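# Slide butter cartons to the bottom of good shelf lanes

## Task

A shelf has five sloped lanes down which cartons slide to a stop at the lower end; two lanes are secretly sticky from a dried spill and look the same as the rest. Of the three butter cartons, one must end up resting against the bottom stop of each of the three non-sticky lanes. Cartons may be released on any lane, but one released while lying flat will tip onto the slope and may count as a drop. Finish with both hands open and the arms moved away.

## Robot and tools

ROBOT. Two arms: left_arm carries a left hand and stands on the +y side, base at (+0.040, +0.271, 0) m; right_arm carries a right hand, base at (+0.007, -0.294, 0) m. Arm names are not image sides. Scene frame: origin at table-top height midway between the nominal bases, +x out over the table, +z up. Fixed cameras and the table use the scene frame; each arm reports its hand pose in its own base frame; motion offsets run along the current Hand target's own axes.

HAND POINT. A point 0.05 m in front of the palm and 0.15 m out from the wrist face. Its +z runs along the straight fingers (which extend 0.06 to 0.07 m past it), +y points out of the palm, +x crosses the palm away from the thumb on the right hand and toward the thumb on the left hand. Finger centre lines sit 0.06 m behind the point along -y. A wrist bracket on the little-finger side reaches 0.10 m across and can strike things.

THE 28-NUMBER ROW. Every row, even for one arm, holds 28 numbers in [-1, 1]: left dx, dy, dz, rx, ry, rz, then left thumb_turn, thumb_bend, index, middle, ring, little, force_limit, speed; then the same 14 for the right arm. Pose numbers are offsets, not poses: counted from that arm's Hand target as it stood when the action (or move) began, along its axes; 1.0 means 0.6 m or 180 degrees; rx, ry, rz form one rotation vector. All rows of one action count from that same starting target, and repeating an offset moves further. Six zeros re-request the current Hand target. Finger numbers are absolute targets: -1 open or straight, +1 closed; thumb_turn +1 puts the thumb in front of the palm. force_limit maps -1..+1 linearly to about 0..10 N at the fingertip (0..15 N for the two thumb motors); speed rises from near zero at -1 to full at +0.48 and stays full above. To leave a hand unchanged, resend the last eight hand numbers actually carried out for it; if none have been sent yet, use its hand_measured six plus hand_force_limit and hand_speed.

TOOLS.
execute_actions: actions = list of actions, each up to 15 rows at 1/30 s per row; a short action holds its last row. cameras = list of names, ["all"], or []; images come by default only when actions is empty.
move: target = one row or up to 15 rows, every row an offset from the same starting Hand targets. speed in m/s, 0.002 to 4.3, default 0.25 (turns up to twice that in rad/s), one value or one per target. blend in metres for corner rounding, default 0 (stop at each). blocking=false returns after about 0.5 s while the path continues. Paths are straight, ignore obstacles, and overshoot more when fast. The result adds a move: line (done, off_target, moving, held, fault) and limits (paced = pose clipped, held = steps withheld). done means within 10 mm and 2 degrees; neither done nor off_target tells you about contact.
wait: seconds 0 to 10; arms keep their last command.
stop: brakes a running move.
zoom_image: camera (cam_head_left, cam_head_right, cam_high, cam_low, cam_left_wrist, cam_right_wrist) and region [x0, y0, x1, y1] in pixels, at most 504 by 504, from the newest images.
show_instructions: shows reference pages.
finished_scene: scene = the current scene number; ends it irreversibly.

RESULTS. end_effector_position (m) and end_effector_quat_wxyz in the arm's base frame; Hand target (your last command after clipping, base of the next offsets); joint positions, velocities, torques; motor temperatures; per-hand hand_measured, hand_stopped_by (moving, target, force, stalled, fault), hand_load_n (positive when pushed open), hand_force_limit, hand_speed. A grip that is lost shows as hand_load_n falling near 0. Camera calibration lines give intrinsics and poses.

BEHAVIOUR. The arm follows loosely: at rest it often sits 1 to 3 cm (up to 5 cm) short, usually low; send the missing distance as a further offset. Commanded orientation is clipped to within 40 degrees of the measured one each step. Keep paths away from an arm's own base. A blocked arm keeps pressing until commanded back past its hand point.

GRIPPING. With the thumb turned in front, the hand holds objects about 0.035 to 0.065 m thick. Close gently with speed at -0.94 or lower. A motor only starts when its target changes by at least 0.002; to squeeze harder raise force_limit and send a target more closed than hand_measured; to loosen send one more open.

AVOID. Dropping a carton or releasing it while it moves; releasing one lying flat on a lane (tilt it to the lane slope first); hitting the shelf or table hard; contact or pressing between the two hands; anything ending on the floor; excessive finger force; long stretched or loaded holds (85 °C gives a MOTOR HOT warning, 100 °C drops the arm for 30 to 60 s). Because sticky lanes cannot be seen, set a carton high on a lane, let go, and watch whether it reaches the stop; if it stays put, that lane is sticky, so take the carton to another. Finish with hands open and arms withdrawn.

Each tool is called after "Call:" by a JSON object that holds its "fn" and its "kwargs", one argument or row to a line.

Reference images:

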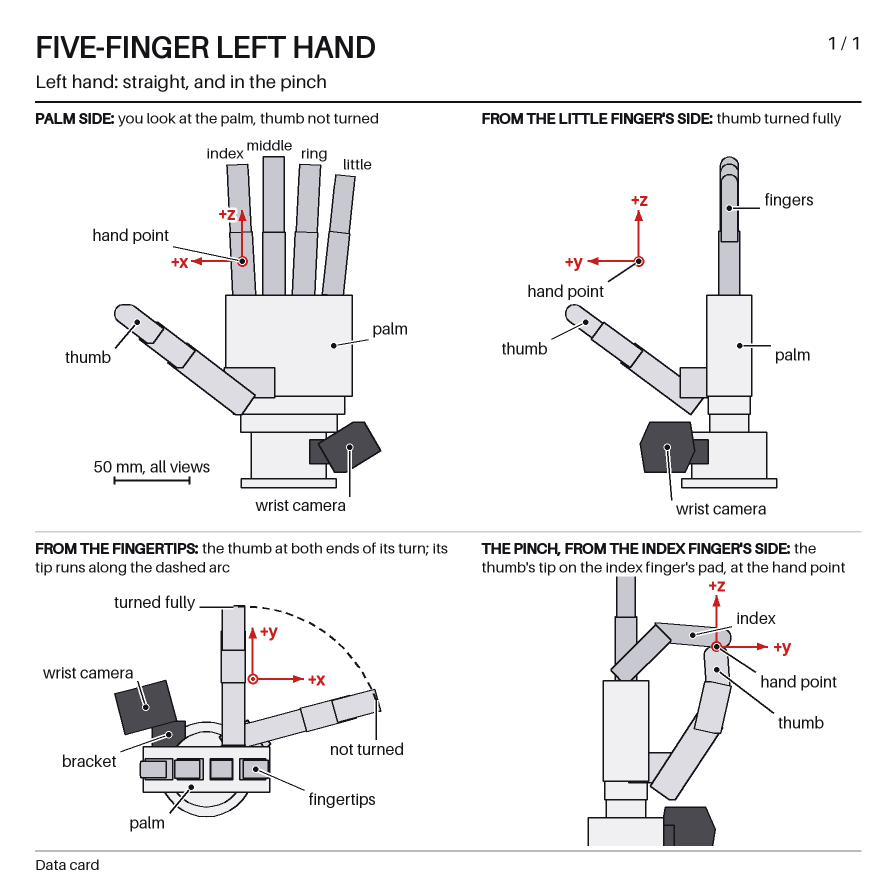

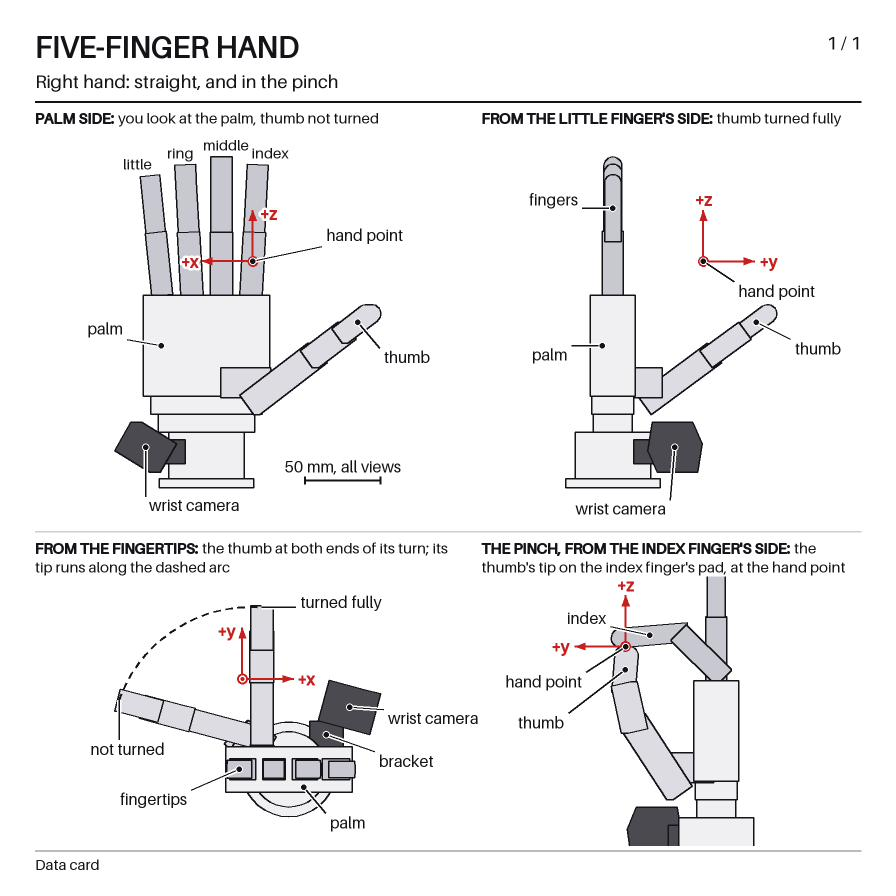

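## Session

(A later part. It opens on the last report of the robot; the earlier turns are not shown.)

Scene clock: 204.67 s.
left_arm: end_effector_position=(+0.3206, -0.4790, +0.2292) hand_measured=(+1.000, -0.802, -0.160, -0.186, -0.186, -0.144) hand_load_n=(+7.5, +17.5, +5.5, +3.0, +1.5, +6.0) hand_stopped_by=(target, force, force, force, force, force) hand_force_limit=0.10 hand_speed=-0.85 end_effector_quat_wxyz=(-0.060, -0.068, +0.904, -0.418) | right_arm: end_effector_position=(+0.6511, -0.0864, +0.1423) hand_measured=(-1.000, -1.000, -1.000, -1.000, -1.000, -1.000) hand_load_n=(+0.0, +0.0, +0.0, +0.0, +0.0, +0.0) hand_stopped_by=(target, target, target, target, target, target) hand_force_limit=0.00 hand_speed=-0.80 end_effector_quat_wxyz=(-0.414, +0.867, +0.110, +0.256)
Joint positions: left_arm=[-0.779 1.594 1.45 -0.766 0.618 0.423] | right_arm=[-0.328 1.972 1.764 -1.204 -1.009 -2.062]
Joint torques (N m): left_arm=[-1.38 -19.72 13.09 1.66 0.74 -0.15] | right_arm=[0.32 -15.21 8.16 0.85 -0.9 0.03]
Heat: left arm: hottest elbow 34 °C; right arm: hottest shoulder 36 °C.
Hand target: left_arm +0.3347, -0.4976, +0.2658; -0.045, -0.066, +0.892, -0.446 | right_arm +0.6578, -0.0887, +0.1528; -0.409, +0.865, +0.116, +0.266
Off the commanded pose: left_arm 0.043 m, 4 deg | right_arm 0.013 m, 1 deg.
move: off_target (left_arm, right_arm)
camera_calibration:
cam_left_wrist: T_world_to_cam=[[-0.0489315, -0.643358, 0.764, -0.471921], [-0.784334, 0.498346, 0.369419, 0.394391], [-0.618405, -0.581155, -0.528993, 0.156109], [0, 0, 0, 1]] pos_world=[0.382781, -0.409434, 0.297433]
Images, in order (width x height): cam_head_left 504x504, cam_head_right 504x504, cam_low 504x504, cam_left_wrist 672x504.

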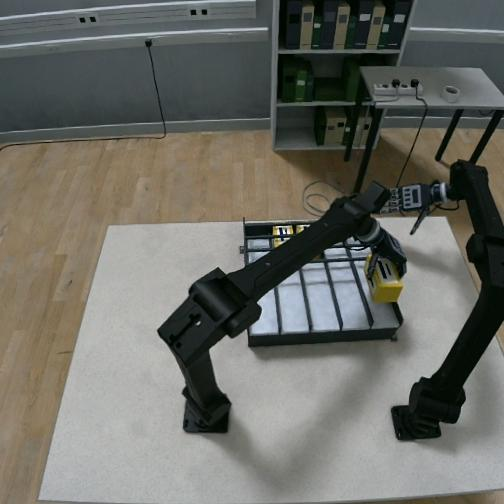

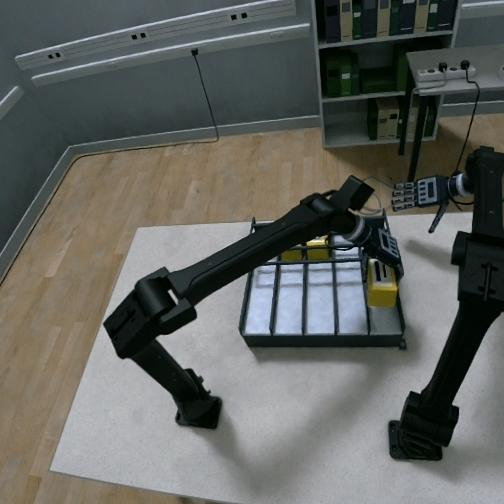

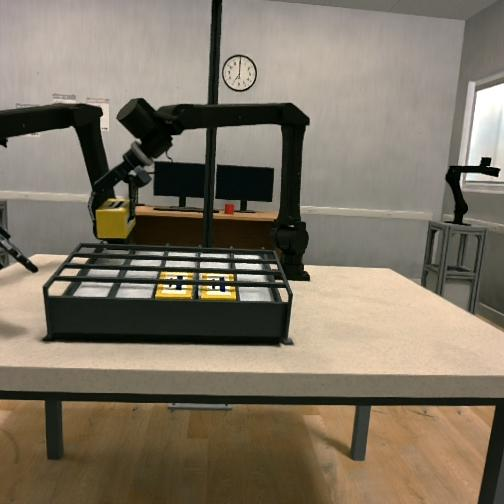

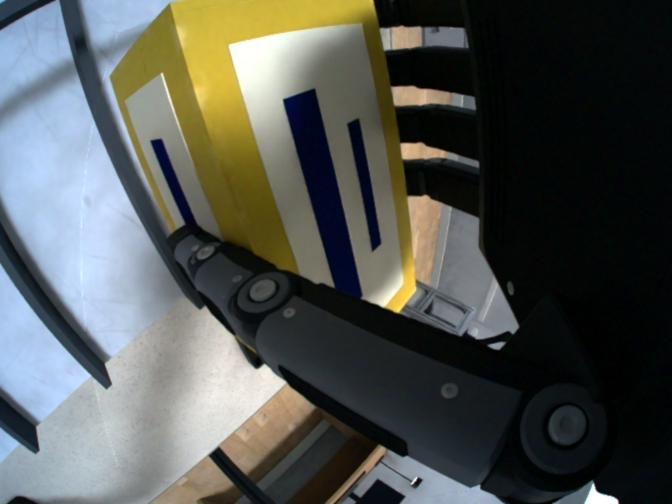

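Call:
{"fn": "move", "kwargs": {
  "target": [-0.0083,0.1357,0.1422,0,0.0068,-0.0088,1,-0.7,-0.1,-0.1,-0.1,-0.1,0.1,-0.85,0,0,0,0,0,0,-1,-1,-1,-1,-1,-1,0,-0.8],
  "speed": 0.12,
  "cameras": ["cam_left_wrist","cam_low","cam_head_left"]
}}

Call:
{"fn": "zoom_image", "kwargs": {
  "camera": "cam_head_left",
  "region": [330, 250, 420, 340]
}}

Call:
{"fn": "zoom_image", "kwargs": {
  "camera": "cam_low",
  "region": [40, 220, 160, 340]
}}

Scene clock: 207.77 s.
left_arm: end_effector_position=(+0.3246, -0.5021, +0.1489) hand_measured=(+1.000, -0.804, -0.160, -0.186, -0.186, -0.144) hand_load_n=(+7.5, +19.0, +5.0, +0.0, +0.5, +3.5) hand_stopped_by=(target, force, force, force, force, force) hand_force_limit=0.10 hand_speed=-0.85 end_effector_quat_wxyz=(-0.064, -0.083, +0.896, -0.432) | right_arm: end_effector_position=(+0.6511, -0.0864, +0.1423) hand_measured=(-1.000, -1.000, -1.000, -1.000, -1.000, -1.000) hand_load_n=(+0.0, +0.0, +0.0, -0.5, +0.0, +0.0) hand_stopped_by=(target, target, target, target, target, target) hand_force_limit=0.00 hand_speed=-0.80 end_effector_quat_wxyz=(-0.414, +0.867, +0.110, +0.256)
Joint positions: left_arm=[-0.796 1.682 1.324 -0.506 0.619 0.357] | right_arm=[-0.328 1.972 1.764 -1.204 -1.009 -2.062]
Joint torques (N m): left_arm=[-2.2 -19.25 8.12 3.03 0.65 -0.01] | right_arm=[-0.03 -15.27 8.08 0.85 -0.91 0.05]
Heat: left arm: hottest elbow 34 °C; right arm: hottest shoulder 36 °C.
Hand target: left_arm +0.3251, -0.5172, +0.1498; -0.060, -0.073, +0.890, -0.446 | right_arm +0.6578, -0.0887, +0.1528; -0.409, +0.865, +0.116, +0.266
Off the commanded pose: left_arm 0.015 m, 2 deg | right_arm 0.013 m, 1 deg.
move: off_target (left_arm, right_arm)
camera_calibration:
cam_left_wrist: T_world_to_cam=[[-0.0187005, -0.620605, 0.7839, -0.426547], [-0.789327, 0.490402, 0.369416, 0.43627], [-0.613688, -0.611846, -0.499031, 0.0812418], [0, 0, 0, 1]] pos_world=[0.386241, -0.428958, 0.213747]
Images, in order (width x height): cam_head_left 504x504, cam_low 504x504, cam_left_wrist 672x504.

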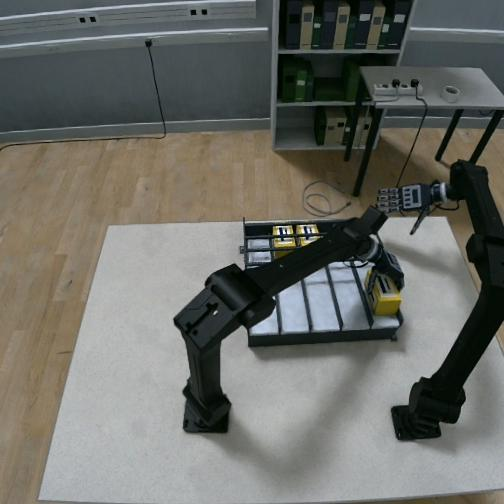

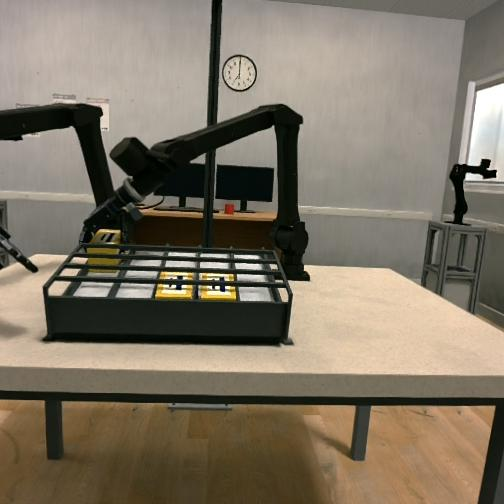

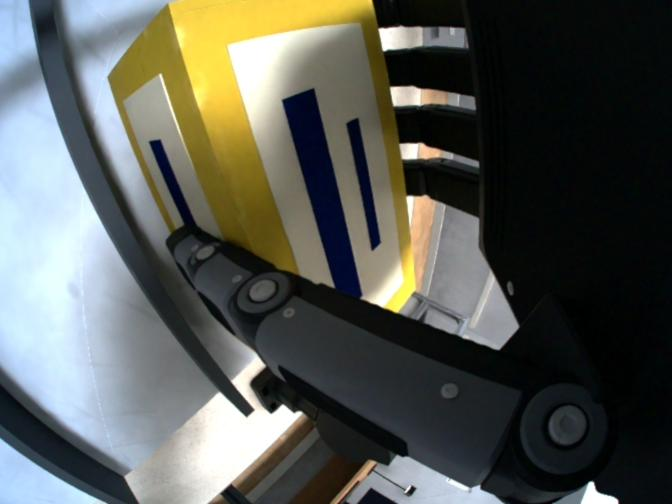

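Scaled by 5.600.

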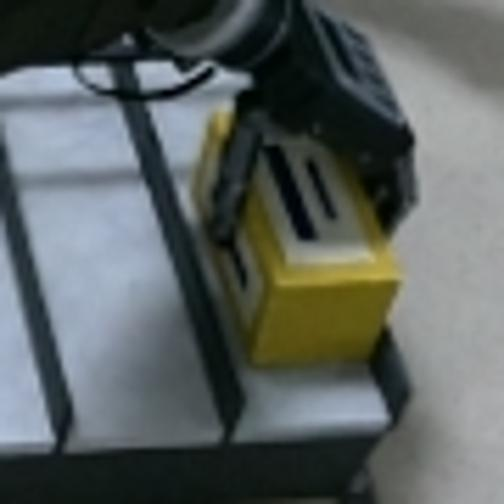

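Scaled by 4.200.

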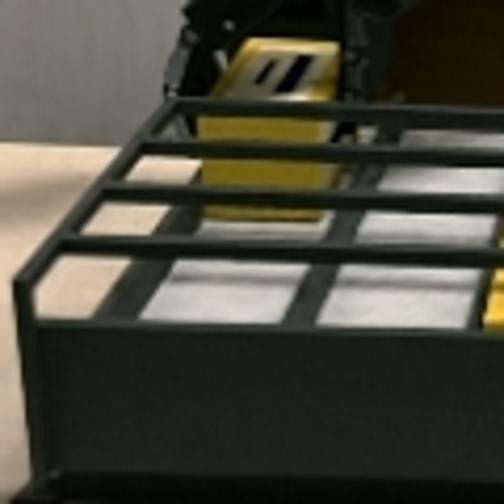

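Call:
{"fn": "move", "kwargs": {
  "target": [
    [-0.0008,0.0085,-0.0227,0,0,0,1,-0.7,-0.1,-0.1,-0.1,-0.1,0.1,-0.85,0,0,0,0,0,0,-1,-1,-1,-1,-1,-1,0,-0.8],
    [-0.0032,0.0217,-0.0127,0,0,0,1,-0.7,-0.1,-0.1,-0.1,-0.1,0.1,-0.85,0,0,0,0,0,0,-1,-1,-1,-1,-1,-1,0,-0.8],
    [-0.0032,0.0217,-0.0127,0,0,0,1,-1,-0.6,-0.6,-0.6,-0.6,0.1,0,0,0,0,0,0,0,-1,-1,-1,-1,-1,-1,0,-0.8]
  ],
  "speed": 0.06,
  "cameras": ["cam_left_wrist","cam_low","cam_head_left"]
}}

Scene clock: 211.23 s.
left_arm: end_effector_position=(+0.3256, -0.5010, +0.1485) hand_measured=(+1.000, -1.000, -0.600, -0.600, -0.600, -0.600) hand_load_n=(+0.0, +0.0, +0.0, +0.0, +0.0, +0.0) hand_stopped_by=(target, target, target, target, target, target) hand_force_limit=0.10 hand_speed=0.00 end_effector_quat_wxyz=(-0.061, -0.077, +0.890, -0.445) | right_arm: end_effector_position=(+0.6511, -0.0864, +0.1423) hand_measured=(-1.000, -1.000, -1.000, -1.000, -1.000, -1.000) hand_load_n=(-0.5, +0.0, +0.0, +0.0, +0.0, +0.0) hand_stopped_by=(target, target, target, target, target, target) hand_force_limit=0.00 hand_speed=-0.80 end_effector_quat_wxyz=(-0.414, +0.867, +0.110, +0.256)
Joint positions: left_arm=[-0.789 1.672 1.298 -0.46 0.635 0.356] | right_arm=[-0.328 1.972 1.764 -1.204 -1.009 -2.062]
Joint torques (N m): left_arm=[-1.08 -19.72 7.32 1.94 0.46 0.1] | right_arm=[0.26 -15.15 8.1 0.79 -0.91 0.04]
Heat: left arm: hottest elbow 34 °C; right arm: hottest shoulder 36 °C.
Hand target: left_arm +0.3249, -0.5033, +0.1439; -0.060, -0.073, +0.890, -0.446 | right_arm +0.6578, -0.0887, +0.1528; -0.409, +0.865, +0.116, +0.266
Off the commanded pose: left_arm 0.005 m, 1 deg | right_arm 0.013 m, 1 deg.
move: off_target (right_arm)
camera_calibration:
cam_left_wrist: T_world_to_cam=[[-0.0301836, -0.597137, 0.801571, -0.412668], [-0.79162, 0.5039, 0.345576, 0.447754], [-0.610268, -0.624109, -0.487916, 0.0734438], [0, 0, 0, 1]] pos_world=[0.386815, -0.426206, 0.211884]
Images, in order (width x height): cam_head_left 504x504, cam_low 504x504, cam_left_wrist 672x504.

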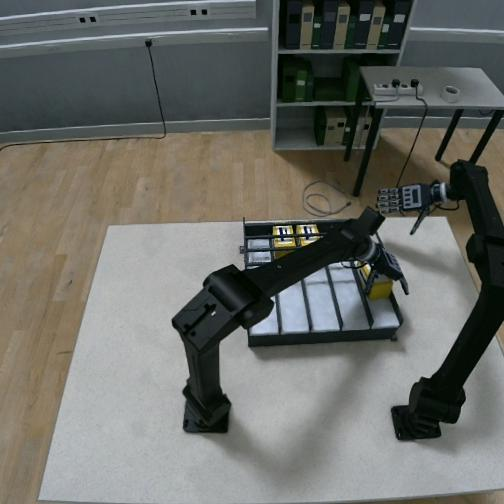

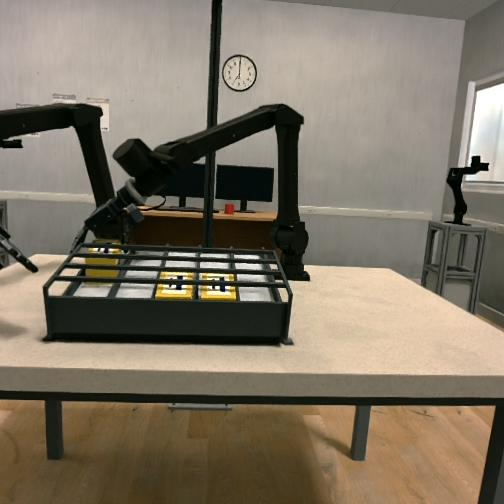

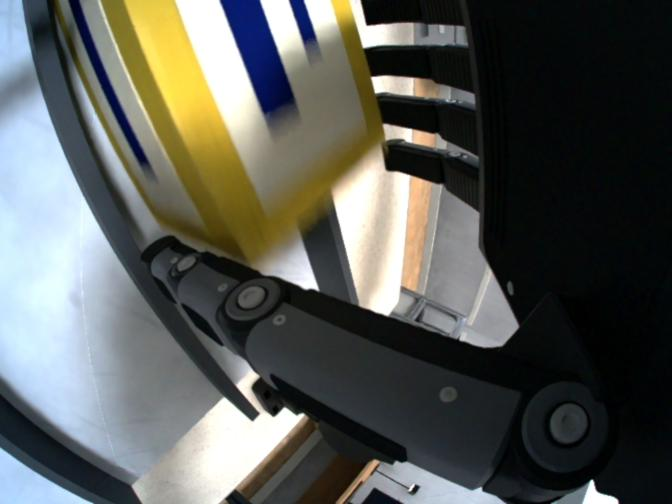

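Call:
{"fn": "move", "kwargs": {
  "target": [
    [0.0275,-0.13,-0.1,0,0,0,1,-1,-0.8,-0.8,-0.8,-0.8,0,0,0,0,0,0,0,0,-1,-1,-1,-1,-1,-1,0,-0.8],
    [0.0275,0.10,-0.35,0,0,0,1,-1,-0.8,-0.8,-0.8,-0.8,0,0,0,0,0,0,0,0,-1,-1,-1,-1,-1,-1,0,-0.8]
  ],
  "speed": 0.2,
  "blend": [0.03,0],
  "cameras": ["cam_low","cam_head_left","cam_high"]
}}

Scene clock: 214.43 s.
left_arm: end_effector_position=(+0.3077, -0.3036, +0.2232) hand_measured=(+1.000, -1.000, -0.800, -0.800, -0.800, -0.800) hand_load_n=(+0.0, +0.0, +0.0, +0.0, +0.0, +0.0) hand_stopped_by=(target, target, target, target, target, target) hand_force_limit=0.00 hand_speed=0.00 end_effector_quat_wxyz=(-0.062, -0.077, +0.890, -0.446) | right_arm: end_effector_position=(+0.6511, -0.0864, +0.1423) hand_measured=(-1.000, -1.000, -1.000, -1.000, -1.000, -1.000) hand_load_n=(+0.0, +0.5, +0.0, +0.0, +0.0, +0.0) hand_stopped_by=(target, target, target, target, target, target) hand_force_limit=0.00 hand_speed=-0.80 end_effector_quat_wxyz=(-0.414, +0.867, +0.110, +0.256)
Joint positions: left_arm=[-0.467 1.31 1.129 -0.892 0.827 0.709] | right_arm=[-0.328 1.972 1.764 -1.204 -1.009 -2.062]
Joint torques (N m): left_arm=[-0.85 -14.62 7.51 0.7 0.71 0.17] | right_arm=[0.15 -15.03 8.09 0.8 -0.89 0.05]
Heat: left arm: hottest elbow 34 °C; right arm: hottest shoulder 36 °C.
Hand target: left_arm +0.3064, -0.3004, +0.2244; -0.060, -0.073, +0.890, -0.446 | right_arm +0.6578, -0.0887, +0.1528; -0.409, +0.865, +0.116, +0.266
Off the commanded pose: left_arm 0.004 m, 1 deg | right_arm 0.013 m, 1 deg.
move: off_target (right_arm)
Images, in order (width x height): cam_head_left 504x504, cam_high 504x504, cam_low 504x504.

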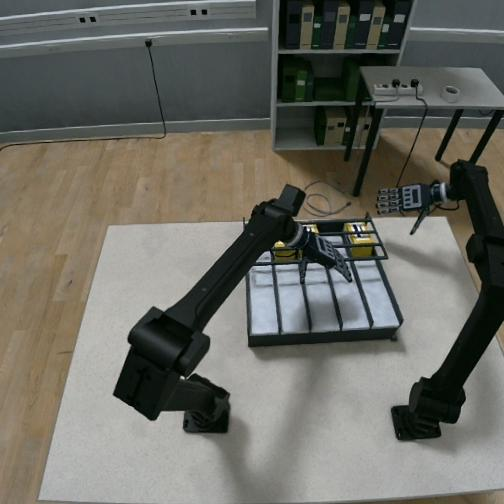

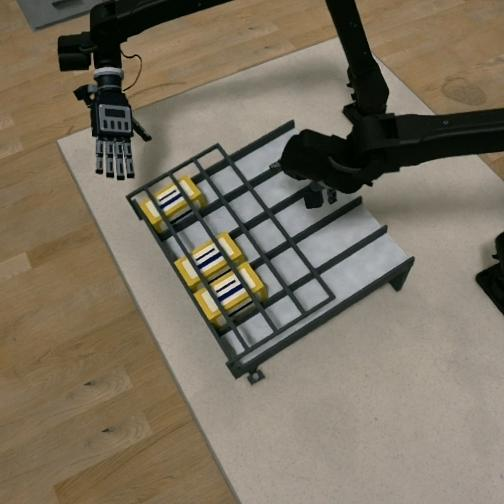

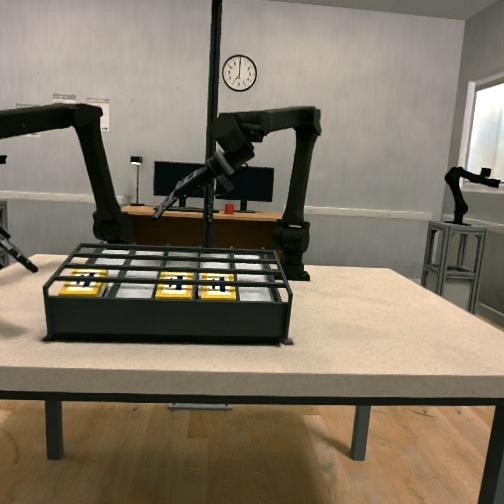

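Scene 1 done: three cartons at the stops of lanes 2, 3 and 5.

Call:
{"fn": "finished_scene", "kwargs": {
  "scene": 1
}}

The scene is finished: the task was done.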